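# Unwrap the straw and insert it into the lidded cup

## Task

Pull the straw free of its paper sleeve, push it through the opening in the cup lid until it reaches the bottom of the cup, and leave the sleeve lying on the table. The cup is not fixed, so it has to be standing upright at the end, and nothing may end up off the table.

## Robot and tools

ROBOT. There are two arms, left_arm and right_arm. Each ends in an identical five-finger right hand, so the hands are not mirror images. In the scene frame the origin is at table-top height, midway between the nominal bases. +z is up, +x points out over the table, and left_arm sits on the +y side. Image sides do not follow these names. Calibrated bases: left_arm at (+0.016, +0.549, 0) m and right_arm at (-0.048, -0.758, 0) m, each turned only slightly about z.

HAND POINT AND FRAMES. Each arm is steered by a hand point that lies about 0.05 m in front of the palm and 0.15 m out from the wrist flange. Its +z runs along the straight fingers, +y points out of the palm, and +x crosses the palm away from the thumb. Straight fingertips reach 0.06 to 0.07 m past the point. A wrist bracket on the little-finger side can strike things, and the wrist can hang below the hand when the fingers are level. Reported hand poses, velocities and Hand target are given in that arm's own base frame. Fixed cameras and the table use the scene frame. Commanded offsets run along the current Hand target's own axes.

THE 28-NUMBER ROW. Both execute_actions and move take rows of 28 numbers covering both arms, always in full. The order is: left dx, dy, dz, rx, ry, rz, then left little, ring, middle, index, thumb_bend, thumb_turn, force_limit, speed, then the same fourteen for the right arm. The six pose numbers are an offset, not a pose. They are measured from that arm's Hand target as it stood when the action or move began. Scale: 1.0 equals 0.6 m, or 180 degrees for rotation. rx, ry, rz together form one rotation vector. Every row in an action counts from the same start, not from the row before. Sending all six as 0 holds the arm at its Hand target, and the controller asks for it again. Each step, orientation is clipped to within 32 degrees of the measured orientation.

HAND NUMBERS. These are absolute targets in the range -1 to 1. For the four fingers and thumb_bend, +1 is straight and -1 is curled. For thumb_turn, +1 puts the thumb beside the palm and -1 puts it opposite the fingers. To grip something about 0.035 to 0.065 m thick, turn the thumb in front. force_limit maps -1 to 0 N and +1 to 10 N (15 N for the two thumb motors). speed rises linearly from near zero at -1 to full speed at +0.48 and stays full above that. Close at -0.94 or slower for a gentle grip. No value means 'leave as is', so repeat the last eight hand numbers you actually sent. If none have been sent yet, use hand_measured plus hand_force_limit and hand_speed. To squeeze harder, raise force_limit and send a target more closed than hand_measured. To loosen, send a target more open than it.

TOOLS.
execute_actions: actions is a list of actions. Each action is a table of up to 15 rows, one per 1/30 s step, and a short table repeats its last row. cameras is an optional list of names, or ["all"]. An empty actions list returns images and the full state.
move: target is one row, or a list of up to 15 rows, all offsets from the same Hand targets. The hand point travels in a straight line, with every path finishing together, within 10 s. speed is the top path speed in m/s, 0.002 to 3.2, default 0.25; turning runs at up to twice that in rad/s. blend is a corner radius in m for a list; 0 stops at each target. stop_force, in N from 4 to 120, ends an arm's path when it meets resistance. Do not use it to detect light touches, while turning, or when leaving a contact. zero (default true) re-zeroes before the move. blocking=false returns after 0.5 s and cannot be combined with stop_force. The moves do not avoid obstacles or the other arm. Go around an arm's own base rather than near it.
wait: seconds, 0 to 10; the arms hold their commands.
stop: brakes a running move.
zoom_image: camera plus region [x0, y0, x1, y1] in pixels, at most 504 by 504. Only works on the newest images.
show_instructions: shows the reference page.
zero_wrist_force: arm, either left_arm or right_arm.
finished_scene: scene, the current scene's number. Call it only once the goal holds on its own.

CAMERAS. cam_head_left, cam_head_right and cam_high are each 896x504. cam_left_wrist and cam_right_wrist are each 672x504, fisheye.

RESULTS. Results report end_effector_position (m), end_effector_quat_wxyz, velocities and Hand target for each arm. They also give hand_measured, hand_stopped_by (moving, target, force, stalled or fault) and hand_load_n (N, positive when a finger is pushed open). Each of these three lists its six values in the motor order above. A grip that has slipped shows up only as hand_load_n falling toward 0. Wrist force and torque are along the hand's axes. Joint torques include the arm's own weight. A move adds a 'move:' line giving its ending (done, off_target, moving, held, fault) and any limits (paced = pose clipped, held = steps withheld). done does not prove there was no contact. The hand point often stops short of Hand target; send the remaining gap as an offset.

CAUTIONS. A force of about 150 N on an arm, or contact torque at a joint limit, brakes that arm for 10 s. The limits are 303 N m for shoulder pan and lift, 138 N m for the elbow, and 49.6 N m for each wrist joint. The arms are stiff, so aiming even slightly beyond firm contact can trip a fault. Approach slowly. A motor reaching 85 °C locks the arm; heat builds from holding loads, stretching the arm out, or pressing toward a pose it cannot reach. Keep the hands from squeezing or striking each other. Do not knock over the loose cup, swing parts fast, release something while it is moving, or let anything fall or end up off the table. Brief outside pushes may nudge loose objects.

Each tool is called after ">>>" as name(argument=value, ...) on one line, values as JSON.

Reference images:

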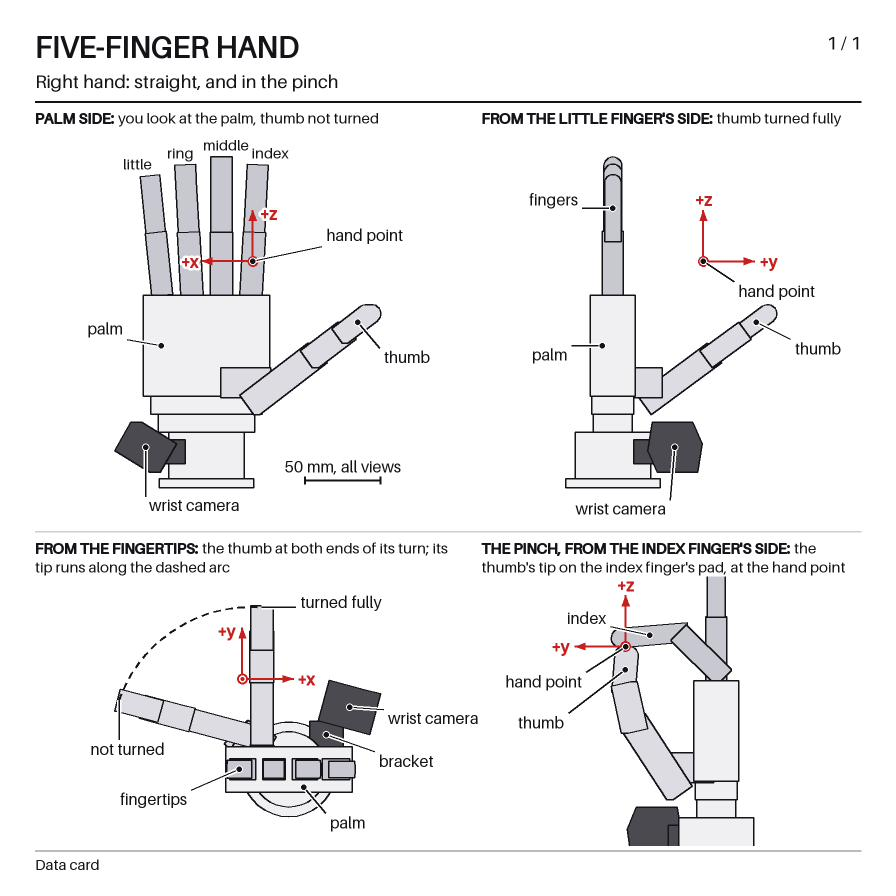

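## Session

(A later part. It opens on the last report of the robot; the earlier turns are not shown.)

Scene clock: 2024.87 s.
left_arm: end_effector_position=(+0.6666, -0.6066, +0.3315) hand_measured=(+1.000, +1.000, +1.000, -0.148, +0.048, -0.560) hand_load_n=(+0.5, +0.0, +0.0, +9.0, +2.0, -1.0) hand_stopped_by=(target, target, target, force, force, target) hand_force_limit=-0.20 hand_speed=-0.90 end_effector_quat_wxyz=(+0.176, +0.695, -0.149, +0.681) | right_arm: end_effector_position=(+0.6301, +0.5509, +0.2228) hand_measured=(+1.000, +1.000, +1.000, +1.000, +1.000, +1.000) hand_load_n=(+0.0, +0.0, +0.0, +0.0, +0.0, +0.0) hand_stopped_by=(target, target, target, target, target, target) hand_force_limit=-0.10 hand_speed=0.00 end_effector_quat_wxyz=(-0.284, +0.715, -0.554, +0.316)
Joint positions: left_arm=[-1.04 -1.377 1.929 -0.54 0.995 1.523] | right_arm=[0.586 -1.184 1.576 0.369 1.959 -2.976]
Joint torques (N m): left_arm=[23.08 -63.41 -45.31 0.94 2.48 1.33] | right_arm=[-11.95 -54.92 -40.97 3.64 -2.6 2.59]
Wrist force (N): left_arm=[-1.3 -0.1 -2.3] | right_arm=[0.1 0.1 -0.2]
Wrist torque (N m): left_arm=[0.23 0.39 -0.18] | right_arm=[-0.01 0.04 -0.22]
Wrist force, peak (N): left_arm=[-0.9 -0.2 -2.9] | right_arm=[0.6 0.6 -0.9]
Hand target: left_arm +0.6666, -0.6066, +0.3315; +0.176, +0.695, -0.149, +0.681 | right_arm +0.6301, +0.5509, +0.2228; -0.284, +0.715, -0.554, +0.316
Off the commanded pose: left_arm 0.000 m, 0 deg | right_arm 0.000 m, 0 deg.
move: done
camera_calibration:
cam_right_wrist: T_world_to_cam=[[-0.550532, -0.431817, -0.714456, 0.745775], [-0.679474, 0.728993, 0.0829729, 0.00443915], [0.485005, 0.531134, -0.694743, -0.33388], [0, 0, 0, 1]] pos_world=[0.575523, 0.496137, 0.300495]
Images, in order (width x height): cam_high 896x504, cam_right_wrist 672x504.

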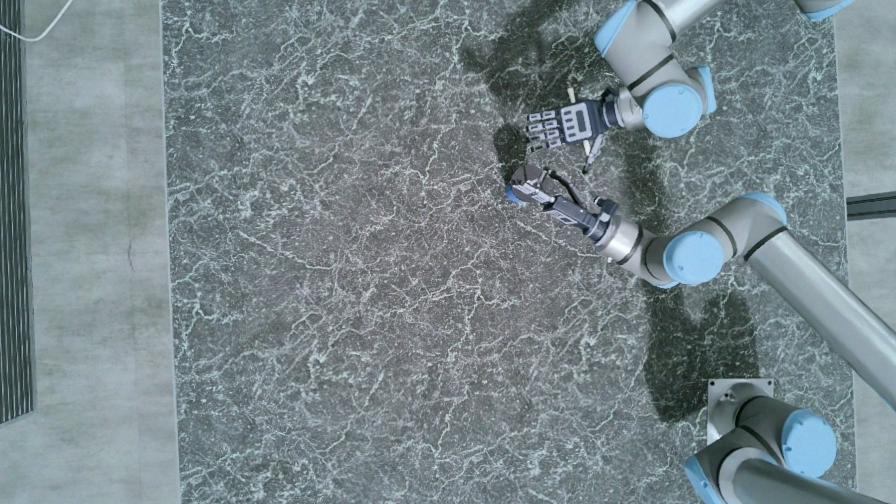

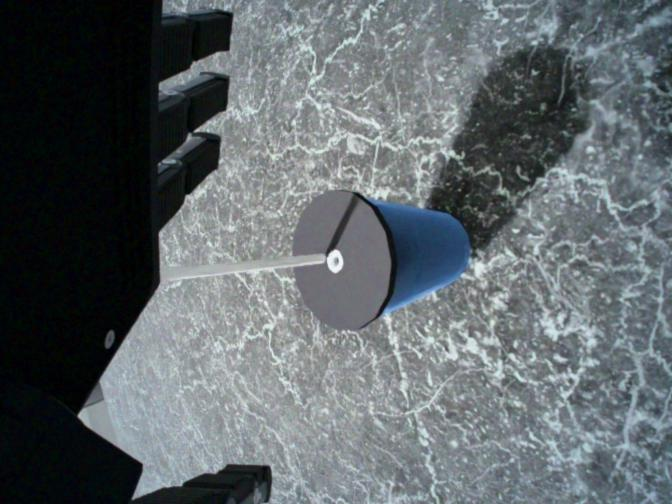

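>>> move(target=[0,0,0,0.0002,-0.0068,-0.0122,1,1,1,-0.71,-0.4,-0.56,-0.2,-0.9,0,0,0,0,0,0,1,1,1,1,1,1,-0.1,0], speed=0.05, cameras=["cam_right_wrist"])

>>> zoom_image(camera="cam_right_wrist", region=[300, 232, 360, 292])

Scene clock: 2093.37 s.
left_arm: end_effector_position=(+0.6666, -0.6066, +0.3315) hand_measured=(+1.000, +1.000, +1.000, -0.148, +0.048, -0.560) hand_load_n=(+0.0, +0.0, +0.0, +9.5, +2.0, -1.0) hand_stopped_by=(target, target, target, force, force, target) hand_force_limit=-0.20 hand_speed=-0.90 end_effector_quat_wxyz=(+0.187, +0.705, -0.138, +0.670) | right_arm: end_effector_position=(+0.6301, +0.5509, +0.2228) hand_measured=(+1.000, +1.000, +1.000, +1.000, +1.000, +1.000) hand_load_n=(+0.0, +0.0, +0.0, +0.0, +0.0, +0.0) hand_stopped_by=(target, target, target, target, target, target) hand_force_limit=-0.10 hand_speed=0.00 end_effector_quat_wxyz=(-0.284, +0.715, -0.554, +0.316)
Joint positions: left_arm=[-1.038 -1.375 1.92 -0.507 0.998 1.472] | right_arm=[0.586 -1.184 1.575 0.369 1.959 -2.976]
Joint torques (N m): left_arm=[22.21 -40.27 -44.76 1.16 3 -2.51] | right_arm=[-10.73 -56.81 -40 3.95 -2.16 3.02]
Wrist force (N): left_arm=[-0.8 0.3 -2.2] | right_arm=[0.0 0.0 -0.2]
Wrist torque (N m): left_arm=[0.27 0.34 -0.04] | right_arm=[-0.02 0.05 -0.23]
Wrist force, peak (N): left_arm=[-1.1 -0.3 -2.9] | right_arm=[0.3 -0.1 -0.5]
Hand target: left_arm +0.6666, -0.6066, +0.3315; +0.187, +0.705, -0.138, +0.670 | right_arm +0.6301, +0.5509, +0.2228; -0.284, +0.715, -0.554, +0.316
Off the commanded pose: left_arm 0.000 m, 0 deg | right_arm 0.000 m, 0 deg.
move: done
camera_calibration:
cam_right_wrist: T_world_to_cam=[[-0.550749, -0.431762, -0.714323, 0.745832], [-0.679358, 0.729085, 0.0831066, 0.00428686], [0.48492, 0.531052, -0.694864, -0.333754], [0, 0, 0, 1]] pos_world=[0.575523, 0.496137, 0.300495]
Images, in order (width x height): cam_right_wrist 672x504.

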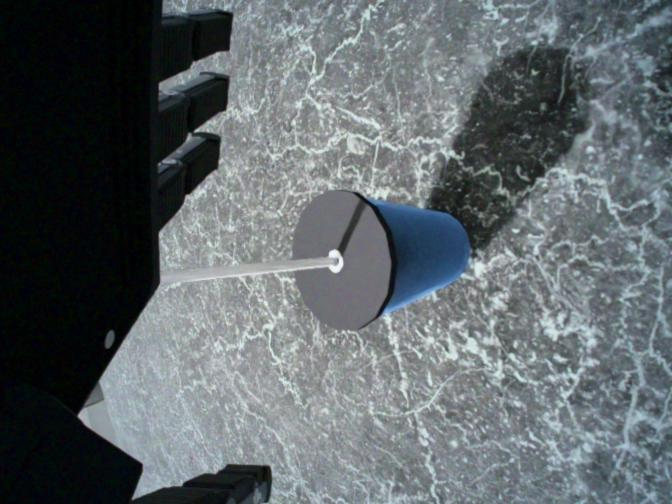

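Scaled by 8.400 from the camera's 672x504 image, which has a finer 960x720 frame.

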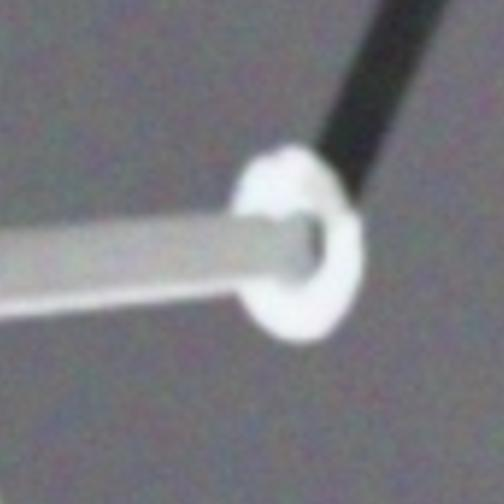

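>>> move(target=[-0.0085,0,0,0,0,0,1,1,1,-0.71,-0.4,-0.56,-0.2,-0.9,0,0,0,0,0,0,1,1,1,1,1,1,-0.1,0], speed=0.01, stop_force=4, cameras=["cam_right_wrist"])

>>> zoom_image(camera="cam_right_wrist", region=[300, 232, 360, 292])

Scene clock: 2117.33 s.
left_arm: end_effector_position=(+0.6663, -0.6068, +0.3264) hand_measured=(+1.000, +1.000, +1.000, -0.148, +0.048, -0.560) hand_load_n=(+0.5, +0.0, +0.0, +9.0, +2.0, -2.0) hand_stopped_by=(target, target, target, force, force, target) hand_force_limit=-0.20 hand_speed=-0.90 end_effector_quat_wxyz=(+0.187, +0.705, -0.138, +0.670) | right_arm: end_effector_position=(+0.6301, +0.5509, +0.2228) hand_measured=(+1.000, +1.000, +1.000, +1.000, +1.000, +1.000) hand_load_n=(+0.0, +0.0, +0.0, +0.0, +0.0, +0.0) hand_stopped_by=(target, target, target, target, target, target) hand_force_limit=-0.10 hand_speed=0.00 end_effector_quat_wxyz=(-0.284, +0.715, -0.554, +0.316)
Joint positions: left_arm=[-1.039 -1.371 1.924 -0.516 0.997 1.471] | right_arm=[0.586 -1.184 1.575 0.369 1.959 -2.976]
Joint torques (N m): left_arm=[-20.22 -37.85 -29.38 -3.75 -2.59 -1.29] | right_arm=[-8.58 -56.53 -40.18 3.92 -0.92 2.9]
Wrist force (N): left_arm=[1.4 0.2 -2.0] | right_arm=[-0.1 0.0 -0.2]
Wrist torque (N m): left_arm=[0.27 0.35 -0.02] | right_arm=[-0.02 0.06 -0.23]
Wrist force, peak (N): left_arm=[3.0 0.4 -2.8] | right_arm=[0.3 0.3 -0.3]
Hand target: left_arm +0.6663, -0.6068, +0.3264; +0.187, +0.705, -0.138, +0.670 | right_arm +0.6301, +0.5509, +0.2228; -0.284, +0.715, -0.554, +0.316
Off the commanded pose: left_arm 0.000 m, 0 deg | right_arm 0.000 m, 0 deg.
move: done
camera_calibration:
cam_right_wrist: T_world_to_cam=[[-0.550749, -0.431762, -0.714323, 0.745832], [-0.679358, 0.729085, 0.0831066, 0.00428686], [0.48492, 0.531052, -0.694864, -0.333754], [0, 0, 0, 1]] pos_world=[0.575523, 0.496137, 0.300495]
Images, in order (width x height): cam_right_wrist 672x504.

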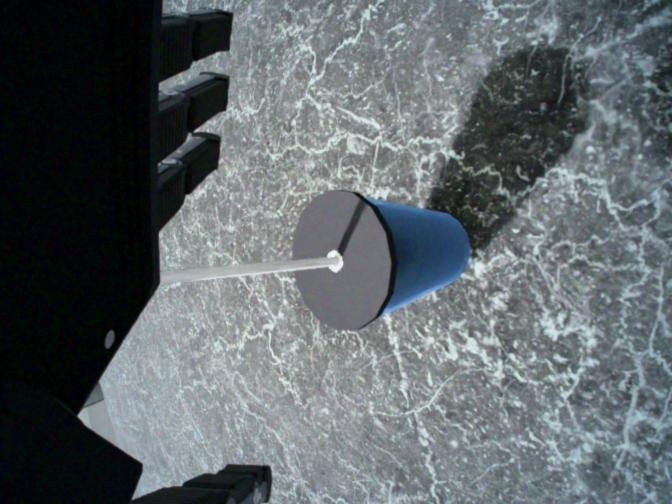

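Scaled by 8.400 from the camera's 672x504 image, which has a finer 960x720 frame.

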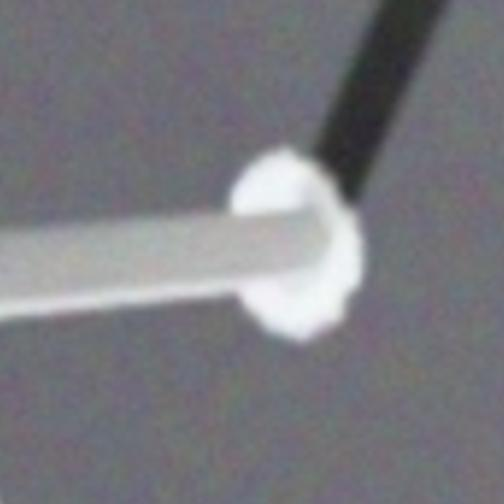

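>>> move(target=[-0.0067,0,0,0,0,0,1,1,1,-0.71,-0.4,-0.56,-0.2,-0.9,0,0,0,0,0,0,1,1,1,1,1,1,-0.1,0], speed=0.01, stop_force=4, cameras=["cam_right_wrist"])

>>> zoom_image(camera="cam_right_wrist", region=[300, 232, 360, 292])

Scene clock: 2151.63 s.
left_arm: end_effector_position=(+0.6662, -0.6069, +0.3259) hand_measured=(+1.000, +1.000, +1.000, -0.148, +0.048, -0.560) hand_load_n=(-0.5, +0.0, +0.0, +9.0, +1.5, -3.0) hand_stopped_by=(target, target, target, force, force, target) hand_force_limit=-0.20 hand_speed=-0.90 end_effector_quat_wxyz=(+0.187, +0.705, -0.138, +0.670) | right_arm: end_effector_position=(+0.6301, +0.5509, +0.2228) hand_measured=(+1.000, +1.000, +1.000, +1.000, +1.000, +1.000) hand_load_n=(+0.0, +0.0, -0.5, +0.0, +0.0, +0.0) hand_stopped_by=(target, target, target, target, target, target) hand_force_limit=-0.10 hand_speed=0.00 end_effector_quat_wxyz=(-0.284, +0.715, -0.554, +0.316)
Joint positions: left_arm=[-1.039 -1.37 1.925 -0.518 0.997 1.471] | right_arm=[0.586 -1.184 1.575 0.369 1.959 -2.976]
Joint torques (N m): left_arm=[-3.19 -58.19 -39.83 2.36 1.36 0.26] | right_arm=[-4.92 -56.32 -40.03 3.91 -0.05 2.84]
Wrist force (N): left_arm=[5.9 0.3 -2.3] | right_arm=[0.3 0.0 -0.1]
Wrist torque (N m): left_arm=[0.26 0.40 -0.04] | right_arm=[-0.01 0.00 -0.21]
Wrist force, peak (N): left_arm=[8.1 0.6 -2.6] | right_arm=[0.2 0.5 0.2]
Hand target: left_arm +0.6662, -0.6069, +0.3259; +0.187, +0.705, -0.138, +0.670 (not the last commanded pose) | right_arm +0.6301, +0.5509, +0.2228; -0.284, +0.715, -0.554, +0.316
Off the commanded pose: left_arm 0.004 m, 0 deg | right_arm 0.000 m, 0 deg.
move: contact (left_arm)
camera_calibration:
cam_right_wrist: T_world_to_cam=[[-0.550749, -0.431762, -0.714323, 0.745832], [-0.679358, 0.729085, 0.0831066, 0.00428686], [0.48492, 0.531052, -0.694864, -0.333754], [0, 0, 0, 1]] pos_world=[0.575523, 0.496137, 0.300495]
Images, in order (width x height): cam_right_wrist 672x504.

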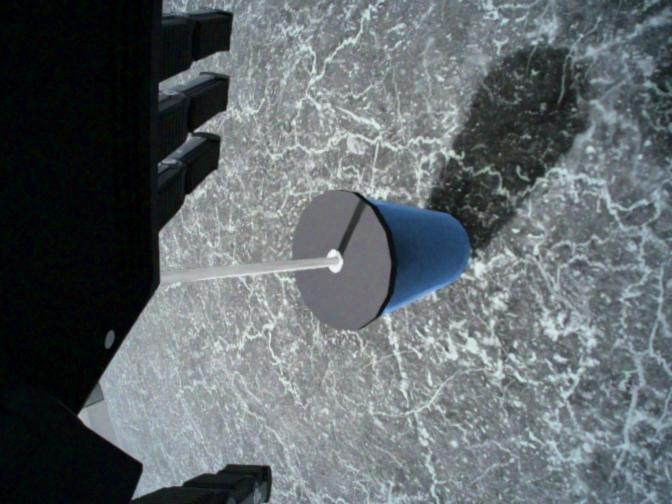

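Scaled by 8.400 from the camera's 672x504 image, which has a finer 960x720 frame.

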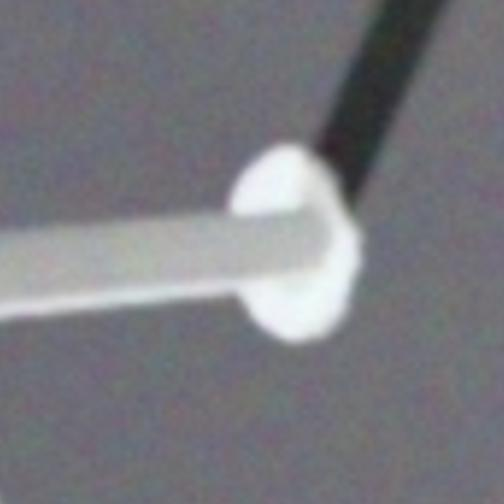

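>>> move(target=[[0.002,0,0,0,0,0,1,1,1,-0.71,-0.4,-0.56,-0.2,-0.9,0,0,0,0,0,0,1,1,1,1,1,1,-0.1,0],[0.002,-0.00075,-0.00037,0,0,0,1,1,1,-0.71,-0.4,-0.56,-0.2,-0.9,0,0,0,0,0,0,1,1,1,1,1,1,-0.1,0],[-0.005,-0.00075,-0.00037,0,0,0,1,1,1,-0.71,-0.4,-0.56,-0.2,-0.9,0,0,0,0,0,0,1,1,1,1,1,1,-0.1,0]], speed=0.008, stop_force=5, cameras=["cam_right_wrist"])

>>> zoom_image(camera="cam_right_wrist", region=[300, 232, 360, 292])

Scene clock: 2178.00 s.
left_arm: end_effector_position=(+0.6661, -0.6066, +0.3229) hand_measured=(+1.000, +1.000, +1.000, -0.148, +0.048, -0.560) hand_load_n=(+0.0, +0.0, +0.0, +9.0, +2.0, -3.0) hand_stopped_by=(target, target, target, force, force, target) hand_force_limit=-0.20 hand_speed=-0.90 end_effector_quat_wxyz=(+0.187, +0.705, -0.138, +0.670) | right_arm: end_effector_position=(+0.6301, +0.5509, +0.2228) hand_measured=(+1.000, +1.000, +1.000, +1.000, +1.000, +1.000) hand_load_n=(+0.0, +0.0, +0.0, +0.0, +0.0, +0.0) hand_stopped_by=(target, target, target, target, target, target) hand_force_limit=-0.10 hand_speed=0.00 end_effector_quat_wxyz=(-0.284, +0.715, -0.554, +0.316)
Joint positions: left_arm=[-1.039 -1.368 1.928 -0.523 0.997 1.471] | right_arm=[0.586 -1.184 1.575 0.369 1.959 -2.976]
Joint torques (N m): left_arm=[-20.4 -33.55 -25.31 -2.56 -2.78 -0.23] | right_arm=[-2.55 -56.9 -39.78 3.68 1.01 2.84]
Wrist force (N): left_arm=[6.2 -0.1 -2.5] | right_arm=[0.4 -0.1 -0.1]
Wrist torque (N m): left_arm=[0.24 0.40 -0.04] | right_arm=[-0.04 -0.01 -0.21]
Wrist force, peak (N): left_arm=[7.7 0.2 -2.5] | right_arm=[0.4 0.1 -0.4]
Hand target: left_arm +0.6661, -0.6066, +0.3229; +0.187, +0.705, -0.138, +0.670 | right_arm +0.6301, +0.5509, +0.2228; -0.284, +0.715, -0.554, +0.316
Off the commanded pose: left_arm 0.000 m, 0 deg | right_arm 0.000 m, 0 deg.
move: done
camera_calibration:
cam_right_wrist: T_world_to_cam=[[-0.550749, -0.431762, -0.714323, 0.745832], [-0.679358, 0.729085, 0.0831066, 0.00428686], [0.48492, 0.531052, -0.694864, -0.333754], [0, 0, 0, 1]] pos_world=[0.575523, 0.496137, 0.300495]
Images, in order (width x height): cam_right_wrist 672x504.

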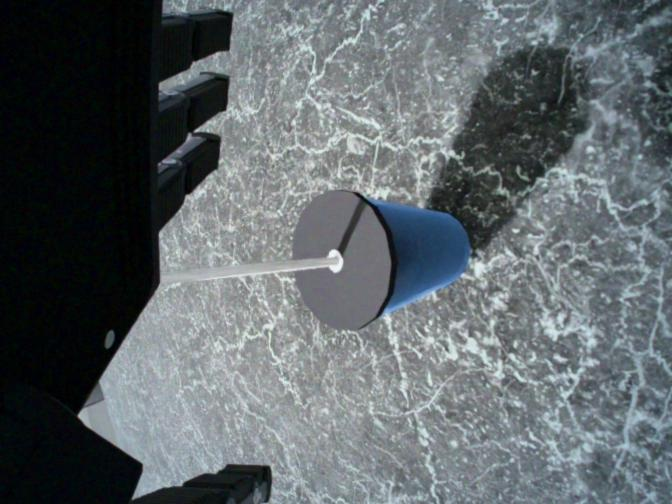

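Scaled by 8.400 from the camera's 672x504 image, which has a finer 960x720 frame.

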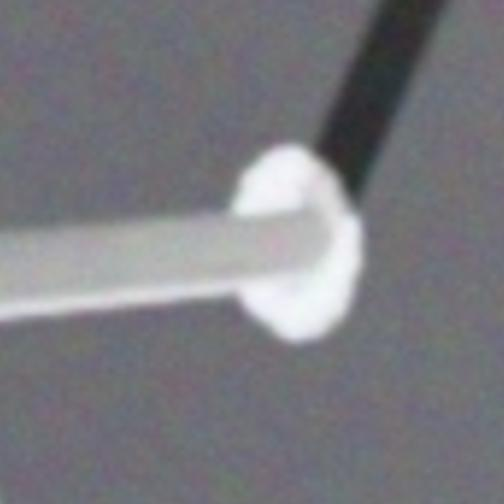

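>>> wait(seconds=0, cameras=["cam_left_wrist"])

>>> zoom_image(camera="cam_left_wrist", region=[300, 130, 500, 330])

Scene clock: 2193.40 s.
left_arm: end_effector_position=(+0.6661, -0.6066, +0.3229) hand_measured=(+1.000, +1.000, +1.000, -0.148, +0.048, -0.560) hand_load_n=(+0.0, +0.0, +0.0, +9.0, +2.0, -3.0) hand_stopped_by=(target, target, target, force, force, target) hand_force_limit=-0.20 hand_speed=-0.90 end_effector_quat_wxyz=(+0.187, +0.705, -0.138, +0.670) | right_arm: end_effector_position=(+0.6301, +0.5509, +0.2228) hand_measured=(+1.000, +1.000, +1.000, +1.000, +1.000, +1.000) hand_load_n=(+0.0, +0.0, +0.0, +0.0, -0.5, +0.0) hand_stopped_by=(target, target, target, target, target, target) hand_force_limit=-0.10 hand_speed=0.00 end_effector_quat_wxyz=(-0.284, +0.715, -0.554, +0.316)
Joint positions: left_arm=[-1.039 -1.368 1.928 -0.523 0.997 1.471] | right_arm=[0.586 -1.184 1.575 0.369 1.959 -2.976]
Joint torques (N m): left_arm=[-20.98 -32.47 -24.69 -2.73 -2.63 -1.53] | right_arm=[-2.42 -56.96 -39.92 3.82 1.87 2.85]
Wrist force (N): left_arm=[6.6 0.2 -2.7] | right_arm=[0.2 0.1 -0.1]
Wrist torque (N m): left_arm=[0.28 0.43 -0.03] | right_arm=[0.00 0.02 -0.21]
Wrist force, peak (N): left_arm=[7.7 0.3 -2.8] | right_arm=[0.4 0.1 -0.5]
Hand target: left_arm +0.6661, -0.6066, +0.3229; +0.187, +0.705, -0.138, +0.670 | right_arm +0.6301, +0.5509, +0.2228; -0.284, +0.715, -0.554, +0.316
Off the commanded pose: left_arm 0.000 m, 0 deg | right_arm 0.000 m, 0 deg.
camera_calibration:
cam_left_wrist: T_world_to_cam=[[-0.414735, -0.856238, 0.307979, -0.341861], [-0.626236, 0.0230263, -0.779293, 0.67566], [0.660169, -0.516068, -0.545757, -0.461799], [0, 0, 0, 1]] pos_world=[0.586206, -0.546592, 0.379793]
Images, in order (width x height): cam_left_wrist 672x504.

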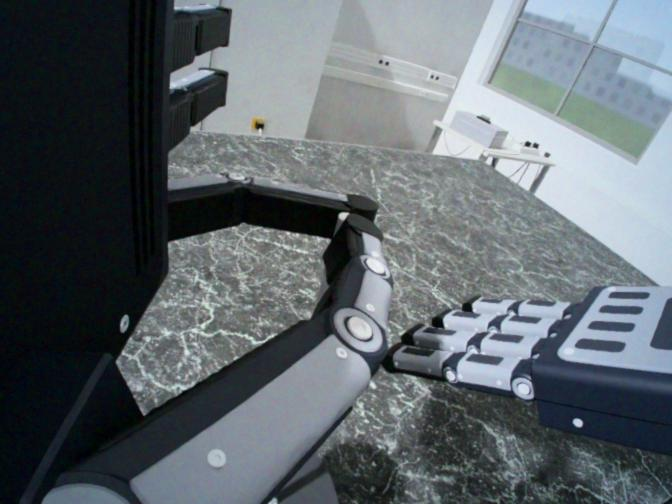

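Scaled by 2.520 from the camera's 672x504 image, which has a finer 960x720 frame.

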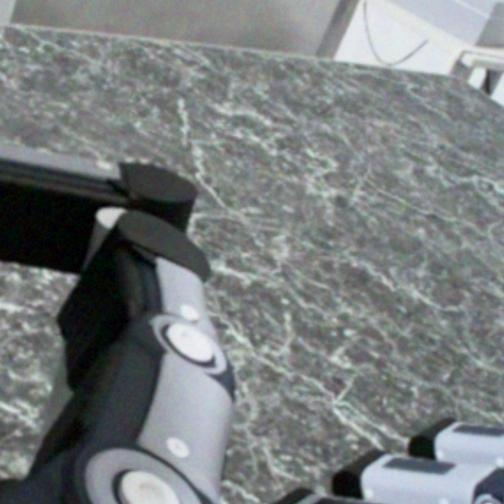

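>>> move(target=[0.0058,0,0,0,0,0,1,1,1,-0.71,-0.4,-0.56,-0.2,-0.9,0,0,0,0,0,0,1,1,1,1,1,1,-0.1,0], speed=0.02, cameras=["cam_right_wrist"])

>>> zoom_image(camera="cam_right_wrist", region=[305, 232, 365, 292])

>>> zoom_image(camera="cam_right_wrist", region=[150, 180, 400, 340])

Scene clock: 2235.37 s.
left_arm: end_effector_position=(+0.6662, -0.6064, +0.3262) hand_measured=(+1.000, +1.000, +1.000, -0.148, +0.048, -0.560) hand_load_n=(+0.5, +0.0, +0.0, +9.0, +2.5, -1.0) hand_stopped_by=(target, target, target, force, force, target) hand_force_limit=-0.20 hand_speed=-0.90 end_effector_quat_wxyz=(+0.187, +0.705, -0.138, +0.670) | right_arm: end_effector_position=(+0.6301, +0.5509, +0.2228) hand_measured=(+1.000, +1.000, +1.000, +1.000, +1.000, +1.000) hand_load_n=(+0.0, +0.0, +0.0, +0.0, +0.0, +0.0) hand_stopped_by=(target, target, target, target, target, target) hand_force_limit=-0.10 hand_speed=0.00 end_effector_quat_wxyz=(-0.284, +0.715, -0.554, +0.316)
Joint positions: left_arm=[-1.038 -1.371 1.925 -0.517 0.998 1.471] | right_arm=[0.586 -1.184 1.575 0.369 1.959 -2.976]
Joint torques (N m): left_arm=[23.53 -60.64 -44.2 0.72 3.07 -0.28] | right_arm=[-1.81 -56 -39.51 3.93 1.98 2.93]
Wrist force (N): left_arm=[-1.1 -0.1 -2.4] | right_arm=[0.2 0.3 -0.1]
Wrist torque (N m): left_arm=[0.24 0.38 -0.05] | right_arm=[0.03 0.00 -0.20]
Wrist force, peak (N): left_arm=[7.6 0.3 -2.8] | right_arm=[0.3 0.2 -0.4]
Hand target: left_arm +0.6663, -0.6064, +0.3264; +0.187, +0.705, -0.138, +0.670 | right_arm +0.6301, +0.5509, +0.2228; -0.284, +0.715, -0.554, +0.316
Off the commanded pose: left_arm 0.000 m, 0 deg | right_arm 0.000 m, 0 deg.
move: done
camera_calibration:
cam_right_wrist: T_world_to_cam=[[-0.550749, -0.431762, -0.714323, 0.745832], [-0.679358, 0.729085, 0.0831066, 0.00428686], [0.48492, 0.531052, -0.694864, -0.333754], [0, 0, 0, 1]] pos_world=[0.575523, 0.496137, 0.300495]
Images, in order (width x height): cam_right_wrist 672x504.

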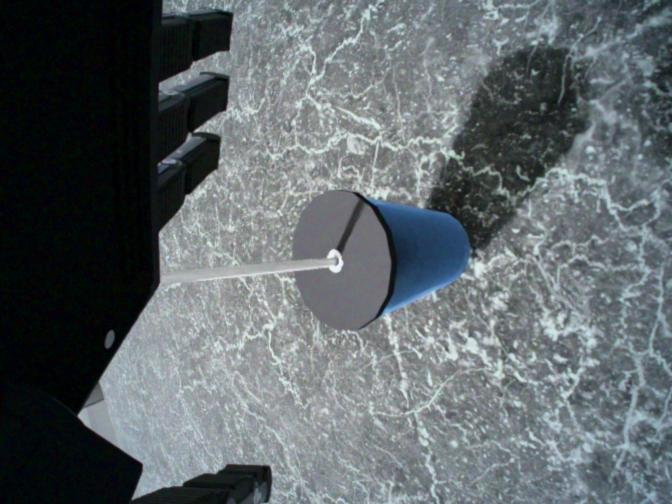

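Scaled by 8.400 from the camera's 672x504 image, which has a finer 960x720 frame.

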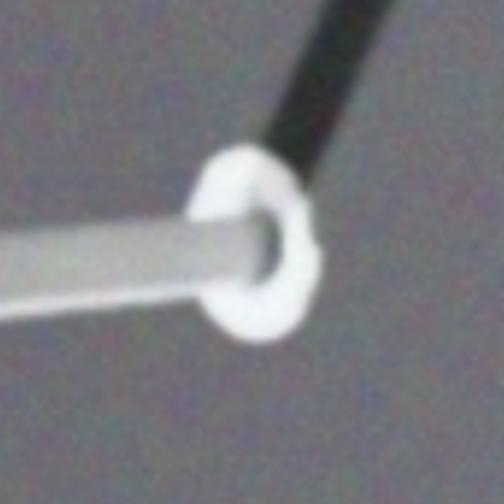

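Scaled by 2.016 from the camera's 672x504 image, which has a finer 960x720 frame.

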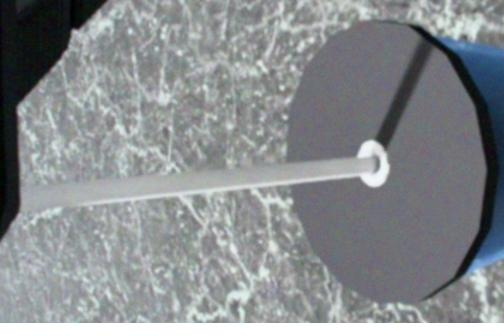

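>>> move(target=[[0.0001,-0.00083,0.00082,0,0,0,1,1,1,-0.71,-0.4,-0.56,-0.2,-0.9,0,0,0,0,0,0,1,1,1,1,1,1,-0.1,0],[-0.0083,-0.00083,0.00082,0,0,0,1,1,1,-0.71,-0.4,-0.56,-0.2,-0.9,0,0,0,0,0,0,1,1,1,1,1,1,-0.1,0]], speed=0.01, stop_force=4, cameras=["cam_right_wrist"])

>>> zoom_image(camera="cam_right_wrist", region=[305, 232, 365, 292])

Scene clock: 2300.77 s.
left_arm: end_effector_position=(+0.6668, -0.6063, +0.3244) hand_measured=(+1.000, +1.000, +1.000, -0.148, +0.048, -0.560) hand_load_n=(+0.0, +0.0, +0.0, +9.0, +2.0, -2.0) hand_stopped_by=(target, target, target, force, force, target) hand_force_limit=-0.20 hand_speed=-0.90 end_effector_quat_wxyz=(+0.187, +0.705, -0.138, +0.670) | right_arm: end_effector_position=(+0.6301, +0.5509, +0.2228) hand_measured=(+1.000, +1.000, +1.000, +1.000, +1.000, +1.000) hand_load_n=(+0.0, +0.0, +0.0, +0.0, +0.0, -0.5) hand_stopped_by=(target, target, target, target, target, target) hand_force_limit=-0.10 hand_speed=0.00 end_effector_quat_wxyz=(-0.284, +0.715, -0.554, +0.316)
Joint positions: left_arm=[-1.037 -1.369 1.926 -0.521 0.999 1.471] | right_arm=[0.586 -1.184 1.575 0.369 1.959 -2.976]
Joint torques (N m): left_arm=[14.8 -61.65 -41.77 1.69 0.7 0.82] | right_arm=[-1.69 -56.9 -38.97 3.92 1.89 3.02]
Wrist force (N): left_arm=[1.7 0.0 -2.6] | right_arm=[0.1 0.2 -0.3]
Wrist torque (N m): left_arm=[0.26 0.36 -0.02] | right_arm=[0.02 0.03 -0.21]
Wrist force, peak (N): left_arm=[5.8 0.7 -2.5] | right_arm=[0.4 0.0 -0.4]
Hand target: left_arm +0.6668, -0.6063, +0.3244; +0.187, +0.705, -0.138, +0.670 (not the last commanded pose) | right_arm +0.6301, +0.5509, +0.2228; -0.284, +0.715, -0.554, +0.316
Off the commanded pose: left_arm 0.003 m, 0 deg | right_arm 0.000 m, 0 deg.
move: contact (left_arm); path passed 1 of 2 targets
camera_calibration:
cam_right_wrist: T_world_to_cam=[[-0.550749, -0.431762, -0.714323, 0.745832], [-0.679358, 0.729085, 0.0831066, 0.00428686], [0.48492, 0.531052, -0.694864, -0.333754], [0, 0, 0, 1]] pos_world=[0.575523, 0.496137, 0.300495]
Images, in order (width x height): cam_right_wrist 672x504.

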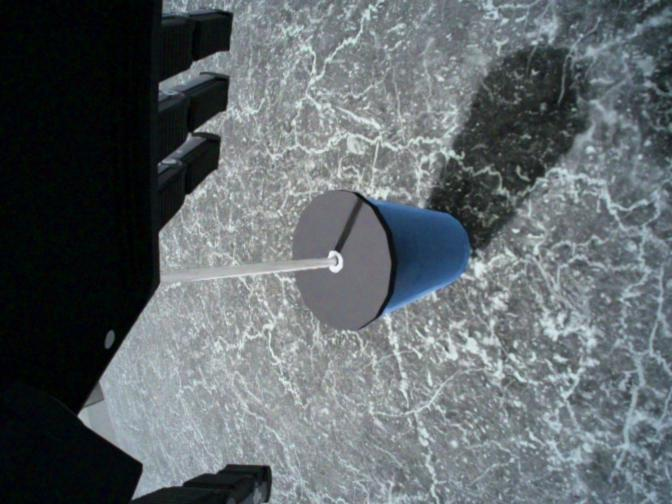

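Scaled by 8.400 from the camera's 672x504 image, which has a finer 960x720 frame.

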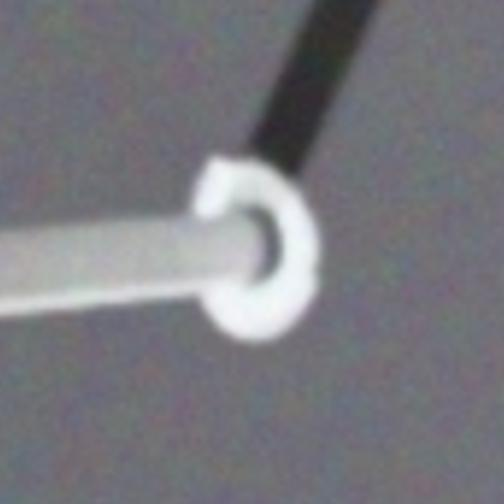

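>>> move(target=[0.0033,0,0,0,0,0,1,1,1,-0.71,-0.4,-0.56,-0.2,-0.9,0,0,0,0,0,0,1,1,1,1,1,1,-0.1,0], speed=0.02, cameras=["cam_right_wrist"])

>>> zoom_image(camera="cam_right_wrist", region=[305, 232, 365, 292])

Scene clock: 2322.73 s.
left_arm: end_effector_position=(+0.6669, -0.6062, +0.3263) hand_measured=(+1.000, +1.000, +1.000, -0.148, +0.048, -0.560) hand_load_n=(-0.5, +0.0, +0.0, +9.0, +2.5, -1.0) hand_stopped_by=(target, target, target, force, force, target) hand_force_limit=-0.20 hand_speed=-0.90 end_effector_quat_wxyz=(+0.187, +0.705, -0.138, +0.670) | right_arm: end_effector_position=(+0.6301, +0.5509, +0.2228) hand_measured=(+1.000, +1.000, +1.000, +1.000, +1.000, +1.000) hand_load_n=(+0.0, +0.0, +0.0, +0.0, +0.0, -0.5) hand_stopped_by=(target, target, target, target, target, target) hand_force_limit=-0.10 hand_speed=0.00 end_effector_quat_wxyz=(-0.284, +0.715, -0.554, +0.316)
Joint positions: left_arm=[-1.037 -1.37 1.925 -0.517 0.999 1.471] | right_arm=[0.586 -1.184 1.575 0.369 1.959 -2.976]
Joint torques (N m): left_arm=[22.29 -63.22 -44.34 1.39 2.87 0.95] | right_arm=[-1.6 -57.78 -39.21 3.76 1.97 2.83]
Wrist force (N): left_arm=[-0.7 0.0 -2.7] | right_arm=[0.1 0.0 0.0]
Wrist torque (N m): left_arm=[0.27 0.33 -0.03] | right_arm=[-0.02 0.02 -0.22]
Wrist force, peak (N): left_arm=[3.2 0.4 -2.6] | right_arm=[0.3 0.3 -0.3]
Hand target: left_arm +0.6669, -0.6061, +0.3264; +0.187, +0.705, -0.138, +0.670 | right_arm +0.6301, +0.5509, +0.2228; -0.284, +0.715, -0.554, +0.316
Off the commanded pose: left_arm 0.000 m, 0 deg | right_arm 0.000 m, 0 deg.
move: done
camera_calibration:
cam_right_wrist: T_world_to_cam=[[-0.550749, -0.431762, -0.714323, 0.745832], [-0.679358, 0.729085, 0.0831066, 0.00428686], [0.48492, 0.531052, -0.694864, -0.333754], [0, 0, 0, 1]] pos_world=[0.575523, 0.496137, 0.300495]
Images, in order (width x height): cam_right_wrist 672x504.

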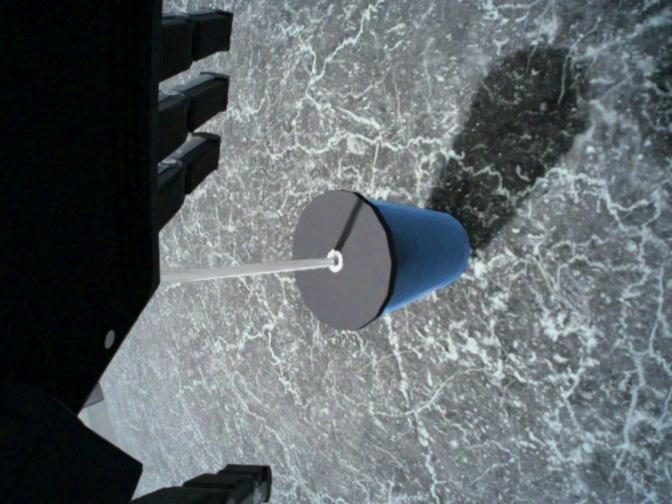

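Scaled by 8.400 from the camera's 672x504 image, which has a finer 960x720 frame.

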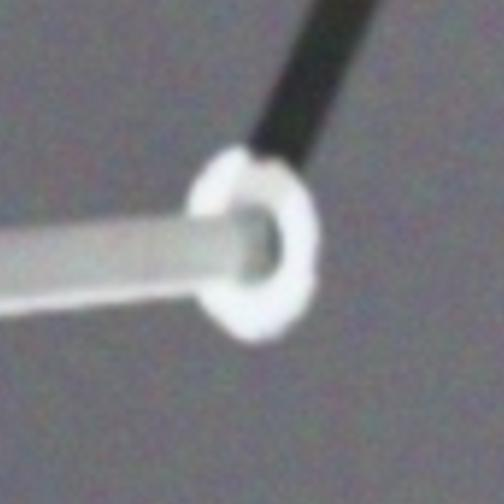

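>>> move(target=[[-0.0003,0.0039,-0.0009,0,0,0,1,1,1,-0.71,-0.4,-0.56,-0.2,-0.9,0,0,0,0,0,0,1,1,1,1,1,1,-0.1,0],[-0.0023,0.0039,-0.0009,0,0,0,1,1,1,-0.71,-0.4,-0.56,-0.2,-0.9,0,0,0,0,0,0,1,1,1,1,1,1,-0.1,0]], speed=0.02, cameras=["cam_right_wrist"])

>>> zoom_image(camera="cam_right_wrist", region=[305, 232, 365, 292])

Scene clock: 2369.57 s.
left_arm: end_effector_position=(+0.6654, -0.6081, +0.3254) hand_measured=(+1.000, +1.000, +1.000, -0.148, +0.048, -0.560) hand_load_n=(+0.0, +0.0, +0.0, +9.0, +2.5, -1.0) hand_stopped_by=(target, target, target, force, force, target) hand_force_limit=-0.20 hand_speed=-0.90 end_effector_quat_wxyz=(+0.187, +0.705, -0.138, +0.670) end_effector_velocity=(-0.001, +0.000, -0.003) end_effector_angular_velocity=(+0.001, +0.000, -0.001) | right_arm: end_effector_position=(+0.6301, +0.5509, +0.2228) hand_measured=(+1.000, +1.000, +1.000, +1.000, +1.000, +1.000) hand_load_n=(+0.0, +0.0, +0.0, +0.0, +0.0, +0.0) hand_stopped_by=(target, target, target, target, target, target) hand_force_limit=-0.10 hand_speed=0.00 end_effector_quat_wxyz=(-0.284, +0.715, -0.554, +0.316)
Joint positions: left_arm=[-1.041 -1.369 1.925 -0.519 0.995 1.471] | right_arm=[0.586 -1.184 1.575 0.369 1.959 -2.976]
Joint velocities: left_arm=[-0.001 0.001 0.004 -0.005 -0.001 0] | right_arm=[within noise]
Joint torques (N m): left_arm=[-18.13 -37.84 -32.01 -4.63 -2.6 -2.09] | right_arm=[-1.49 -56.71 -38.69 3.64 1.89 2.79]
Wrist force (N): left_arm=[-1.2 0.1 -2.4] | right_arm=[0.1 0.1 -0.4]
Wrist torque (N m): left_arm=[0.26 0.39 -0.05] | right_arm=[0.01 0.04 -0.22]
Wrist force, peak (N): left_arm=[-0.9 0.2 -3.1] | right_arm=[0.2 0.1 -0.5]
Hand target: left_arm +0.6653, -0.6081, +0.3252; +0.187, +0.705, -0.138, +0.670 | right_arm +0.6301, +0.5509, +0.2228; -0.284, +0.715, -0.554, +0.316
Off the commanded pose: left_arm 0.000 m, 0 deg | right_arm 0.000 m, 0 deg.
move: done
camera_calibration:
cam_right_wrist: T_world_to_cam=[[-0.550749, -0.431762, -0.714323, 0.745832], [-0.679358, 0.729085, 0.0831066, 0.00428686], [0.48492, 0.531052, -0.694864, -0.333754], [0, 0, 0, 1]] pos_world=[0.575523, 0.496137, 0.300495]
Images, in order (width x height): cam_right_wrist 672x504.

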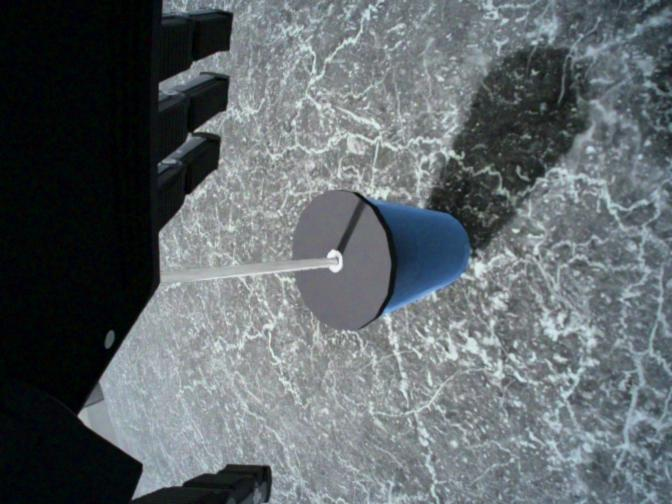

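Scaled by 8.400 from the camera's 672x504 image, which has a finer 960x720 frame.

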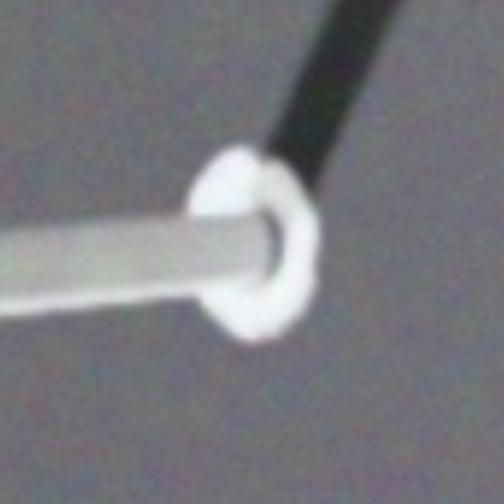

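>>> move(target=[[0,0.0002,0.0004,0,0,0,1,1,1,-0.71,-0.4,-0.56,-0.2,-0.9,0,0,0,0,0,0,1,1,1,1,1,1,-0.1,0],[-0.005,0.0002,0.0004,0,0,0,1,1,1,-0.71,-0.4,-0.56,-0.2,-0.9,0,0,0,0,0,0,1,1,1,1,1,1,-0.1,0]], speed=0.008, stop_force=4, cameras=["cam_right_wrist"])

>>> zoom_image(camera="cam_right_wrist", region=[305, 232, 365, 292])

Scene clock: 2396.60 s.
left_arm: end_effector_position=(+0.6653, -0.6085, +0.3222) hand_measured=(+1.000, +1.000, +1.000, -0.148, +0.048, -0.560) hand_load_n=(+0.0, +0.0, +0.0, +9.0, +2.0, -1.0) hand_stopped_by=(target, target, target, force, force, target) hand_force_limit=-0.20 hand_speed=-0.90 end_effector_quat_wxyz=(+0.187, +0.705, -0.138, +0.670) | right_arm: end_effector_position=(+0.6301, +0.5509, +0.2228) hand_measured=(+1.000, +1.000, +1.000, +1.000, +1.000, +1.000) hand_load_n=(+0.0, +0.0, +0.0, +0.0, +0.0, +0.0) hand_stopped_by=(target, target, target, target, target, target) hand_force_limit=-0.10 hand_speed=0.00 end_effector_quat_wxyz=(-0.284, +0.715, -0.554, +0.316)
Joint positions: left_arm=[-1.041 -1.366 1.928 -0.524 0.995 1.471] | right_arm=[0.586 -1.184 1.575 0.369 1.959 -2.976]
Joint torques (N m): left_arm=[-18.19 -40 -31.35 -4.52 -2.6 -1.47] | right_arm=[-3.55 -56.74 -38.76 3.72 1.94 2.91]
Wrist force (N): left_arm=[-1.1 -0.1 -2.6] | right_arm=[0.2 0.2 -0.1]
Wrist torque (N m): left_arm=[0.26 0.37 -0.04] | right_arm=[0.00 0.02 -0.21]
Wrist force, peak (N): left_arm=[-1.3 0.0 -2.9] | right_arm=[0.3 0.4 -0.3]
Hand target: left_arm +0.6653, -0.6085, +0.3222; +0.187, +0.705, -0.138, +0.670 | right_arm +0.6301, +0.5509, +0.2228; -0.284, +0.715, -0.554, +0.316
Off the commanded pose: left_arm 0.000 m, 0 deg | right_arm 0.000 m, 0 deg.
move: done
camera_calibration:
cam_right_wrist: T_world_to_cam=[[-0.550749, -0.431762, -0.714323, 0.745832], [-0.679358, 0.729085, 0.0831066, 0.00428686], [0.48492, 0.531052, -0.694864, -0.333754], [0, 0, 0, 1]] pos_world=[0.575523, 0.496137, 0.300495]
Images, in order (width x height): cam_right_wrist 672x504.

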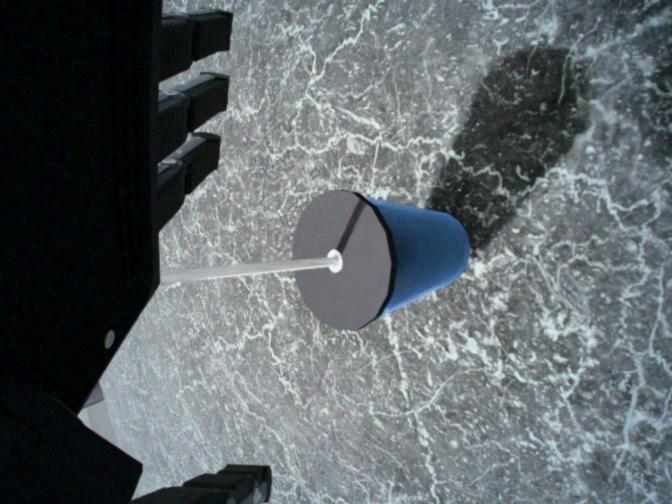

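Scaled by 8.400 from the camera's 672x504 image, which has a finer 960x720 frame.

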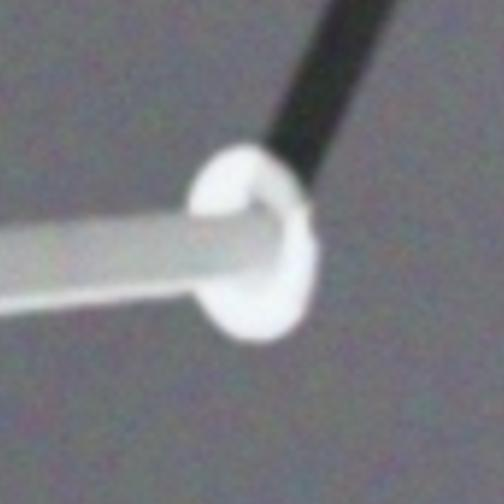

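>>> move(target=[-0.05,0,0.0,0,0,0,1,1,1,-0.71,-0.4,-0.56,-0.2,-0.9,0,0,0,0,0,0,1,1,1,1,1,1,-0.1,0], speed=0.02, stop_force=4, cameras=["cam_right_wrist"])

>>> zoom_image(camera="cam_right_wrist", region=[150, 180, 400, 340])

Scene clock: 2412.10 s.
left_arm: end_effector_position=(+0.6634, -0.6102, +0.2923) hand_measured=(+1.000, +1.000, +1.000, -0.148, +0.048, -0.560) hand_load_n=(+0.0, +0.0, +0.0, +9.0, +2.5, -1.0) hand_stopped_by=(target, target, target, force, force, target) hand_force_limit=-0.20 hand_speed=-0.90 end_effector_quat_wxyz=(+0.187, +0.705, -0.138, +0.670) | right_arm: end_effector_position=(+0.6301, +0.5509, +0.2228) hand_measured=(+1.000, +1.000, +1.000, +1.000, +1.000, +1.000) hand_load_n=(+0.0, +0.0, +0.0, +0.0, +0.0, +0.0) hand_stopped_by=(target, target, target, target, target, target) hand_force_limit=-0.10 hand_speed=0.00 end_effector_quat_wxyz=(-0.284, +0.715, -0.554, +0.316)
Joint positions: left_arm=[-1.046 -1.337 1.954 -0.579 0.99 1.471] | right_arm=[0.586 -1.184 1.575 0.369 1.959 -2.976]
Joint torques (N m): left_arm=[-18.91 -41.39 -29.18 -4.66 -2.72 -0.57] | right_arm=[-2.63 -56.77 -38.31 3.78 2.02 2.83]
Wrist force (N): left_arm=[-0.9 -0.1 -2.3] | right_arm=[-0.1 0.1 -0.3]
Wrist torque (N m): left_arm=[0.25 0.32 0.01] | right_arm=[0.01 0.06 -0.22]
Wrist force, peak (N): left_arm=[-1.4 -0.2 -2.7] | right_arm=[-0.1 0.5 -0.3]
Hand target: left_arm +0.6634, -0.6102, +0.2923; +0.187, +0.705, -0.138, +0.670 | right_arm +0.6301, +0.5509, +0.2228; -0.284, +0.715, -0.554, +0.316
Off the commanded pose: left_arm 0.000 m, 0 deg | right_arm 0.000 m, 0 deg.
move: done
camera_calibration:
cam_right_wrist: T_world_to_cam=[[-0.550749, -0.431762, -0.714323, 0.745832], [-0.679358, 0.729085, 0.0831066, 0.00428686], [0.48492, 0.531052, -0.694864, -0.333754], [0, 0, 0, 1]] pos_world=[0.575523, 0.496137, 0.300495]
Images, in order (width x height): cam_right_wrist 672x504.

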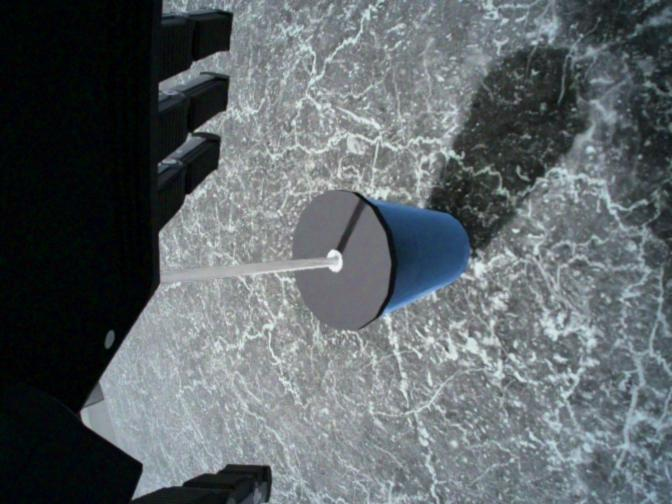

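Scaled by 2.016 from the camera's 672x504 image, which has a finer 960x720 frame.

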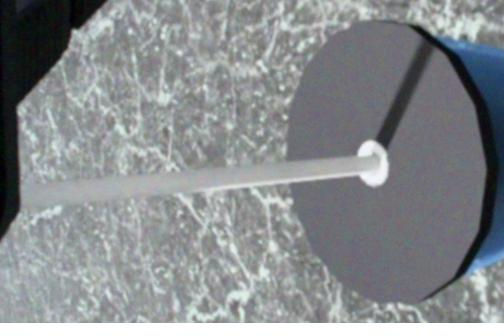

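>>> move(target=[[0,0,0,0,0,0,1,1,1,-0.71,-0.4,-0.56,-0.2,-0.9,0.1,0,-0.167,0,0,0,1,1,1,1,1,1,-0.1,0],[-0.1325,-0.0143,0.0058,0,0,0,1,1,1,-0.71,-0.4,-0.56,-0.2,-0.9,0.1,0,-0.167,0,0,0,1,1,1,1,1,1,-0.1,0]], speed=[0.2, 0.03], stop_force=4, cameras=["cam_right_wrist","cam_left_wrist","cam_head_left"])

>>> zoom_image(camera="cam_head_left", region=[390, 210, 490, 310])

Scene clock: 2445.37 s.
left_arm: end_effector_position=(+0.6653, -0.6086, +0.2123) hand_measured=(+1.000, +1.000, +1.000, -0.148, +0.048, -0.560) hand_load_n=(-0.5, +0.0, +0.0, +9.0, +2.0, -2.5) hand_stopped_by=(target, target, target, force, force, target) hand_force_limit=-0.20 hand_speed=-0.90 end_effector_quat_wxyz=(+0.187, +0.705, -0.138, +0.670) | right_arm: end_effector_position=(+0.5643, +0.4870, +0.2950) hand_measured=(+1.000, +1.000, +1.000, +1.000, +1.000, +1.000) hand_load_n=(+0.0, +0.0, +0.0, +0.0, +0.0, +0.0) hand_stopped_by=(target, target, target, target, target, target) hand_force_limit=-0.10 hand_speed=0.00 end_effector_quat_wxyz=(-0.284, +0.715, -0.554, +0.316)
Joint positions: left_arm=[-1.042 -1.246 2.009 -0.726 0.994 1.471] | right_arm=[0.557 -1.372 1.69 0.435 1.938 -2.997]
Joint torques (N m): left_arm=[23.4 -43.28 -25.58 -4.48 3.02 1.03] | right_arm=[-11.42 -64.59 -29.4 3.65 -2.54 -3.21]
Wrist force (N): left_arm=[-0.4 0.3 -2.5] | right_arm=[0.3 -0.3 0.0]
Wrist torque (N m): left_arm=[0.30 0.32 0.01] | right_arm=[-0.04 0.04 -0.02]
Wrist force, peak (N): left_arm=[-1.2 0.1 -2.8] | right_arm=[0.9 0.1 -1.3]
Hand target: left_arm +0.6653, -0.6086, +0.2123; +0.187, +0.705, -0.138, +0.670 | right_arm +0.5643, +0.4870, +0.2950; -0.284, +0.715, -0.554, +0.316
Off the commanded pose: left_arm 0.000 m, 0 deg | right_arm 0.000 m, 0 deg.
move: done
camera_calibration:
cam_left_wrist: T_world_to_cam=[[-0.41475, -0.8562, 0.308063, -0.309921], [-0.626165, 0.0229059, -0.779354, 0.588926], [0.660227, -0.516136, -0.545623, -0.522822], [0, 0, 0, 1]] pos_world=[0.585406, -0.548692, 0.269194]
cam_right_wrist: T_world_to_cam=[[-0.550749, -0.431762, -0.714323, 0.733534], [-0.679358, 0.729085, 0.0831066, 0.000246243], [0.48492, 0.531052, -0.694864, -0.21769], [0, 0, 0, 1]] pos_world=[0.509723, 0.432137, 0.372695]
Images, in order (width x height): cam_head_left 896x504, cam_left_wrist 672x504, cam_right_wrist 672x504.

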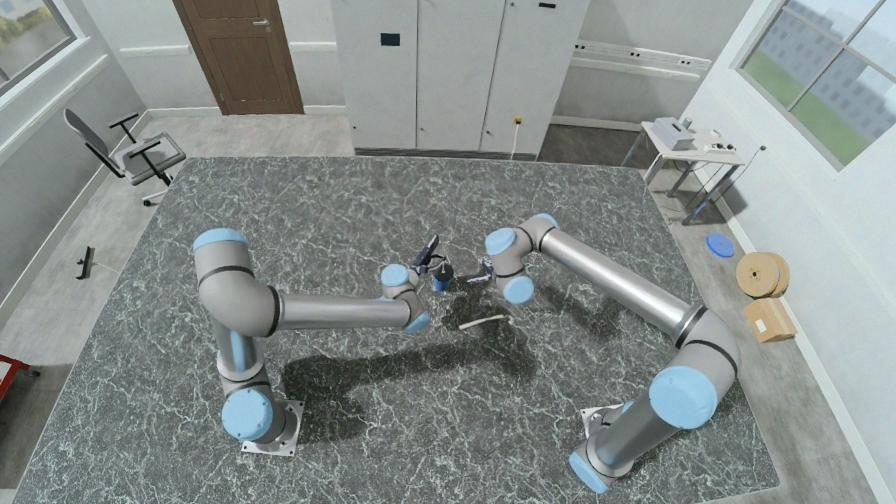

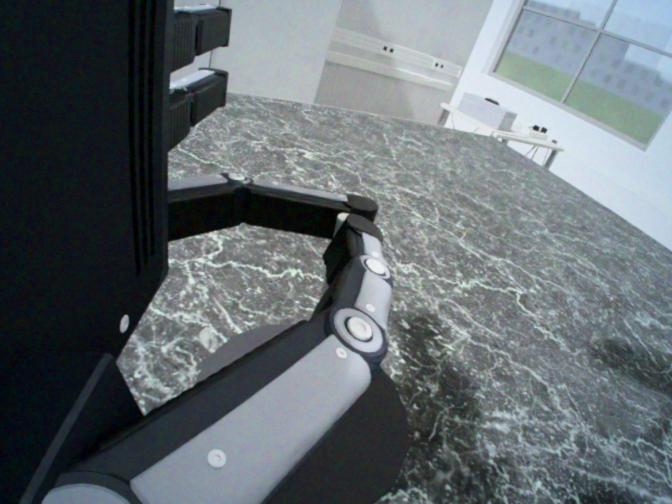

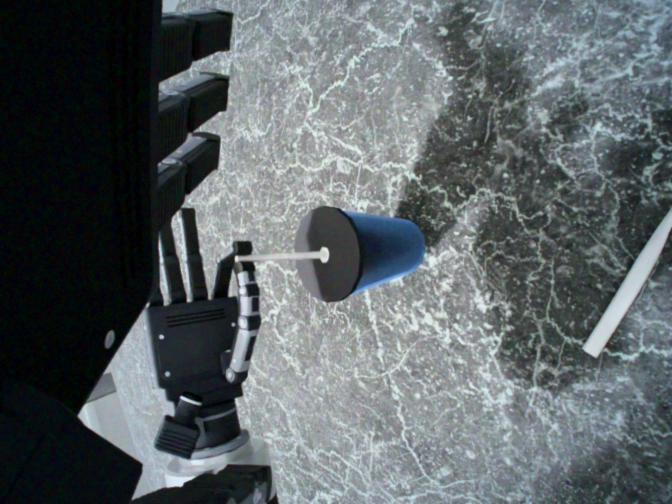

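Scaled by 5.040 from the camera's 896x504 image, which has a finer 1280x720 frame.

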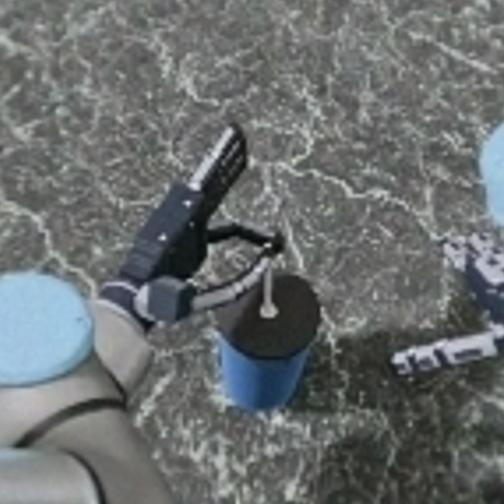

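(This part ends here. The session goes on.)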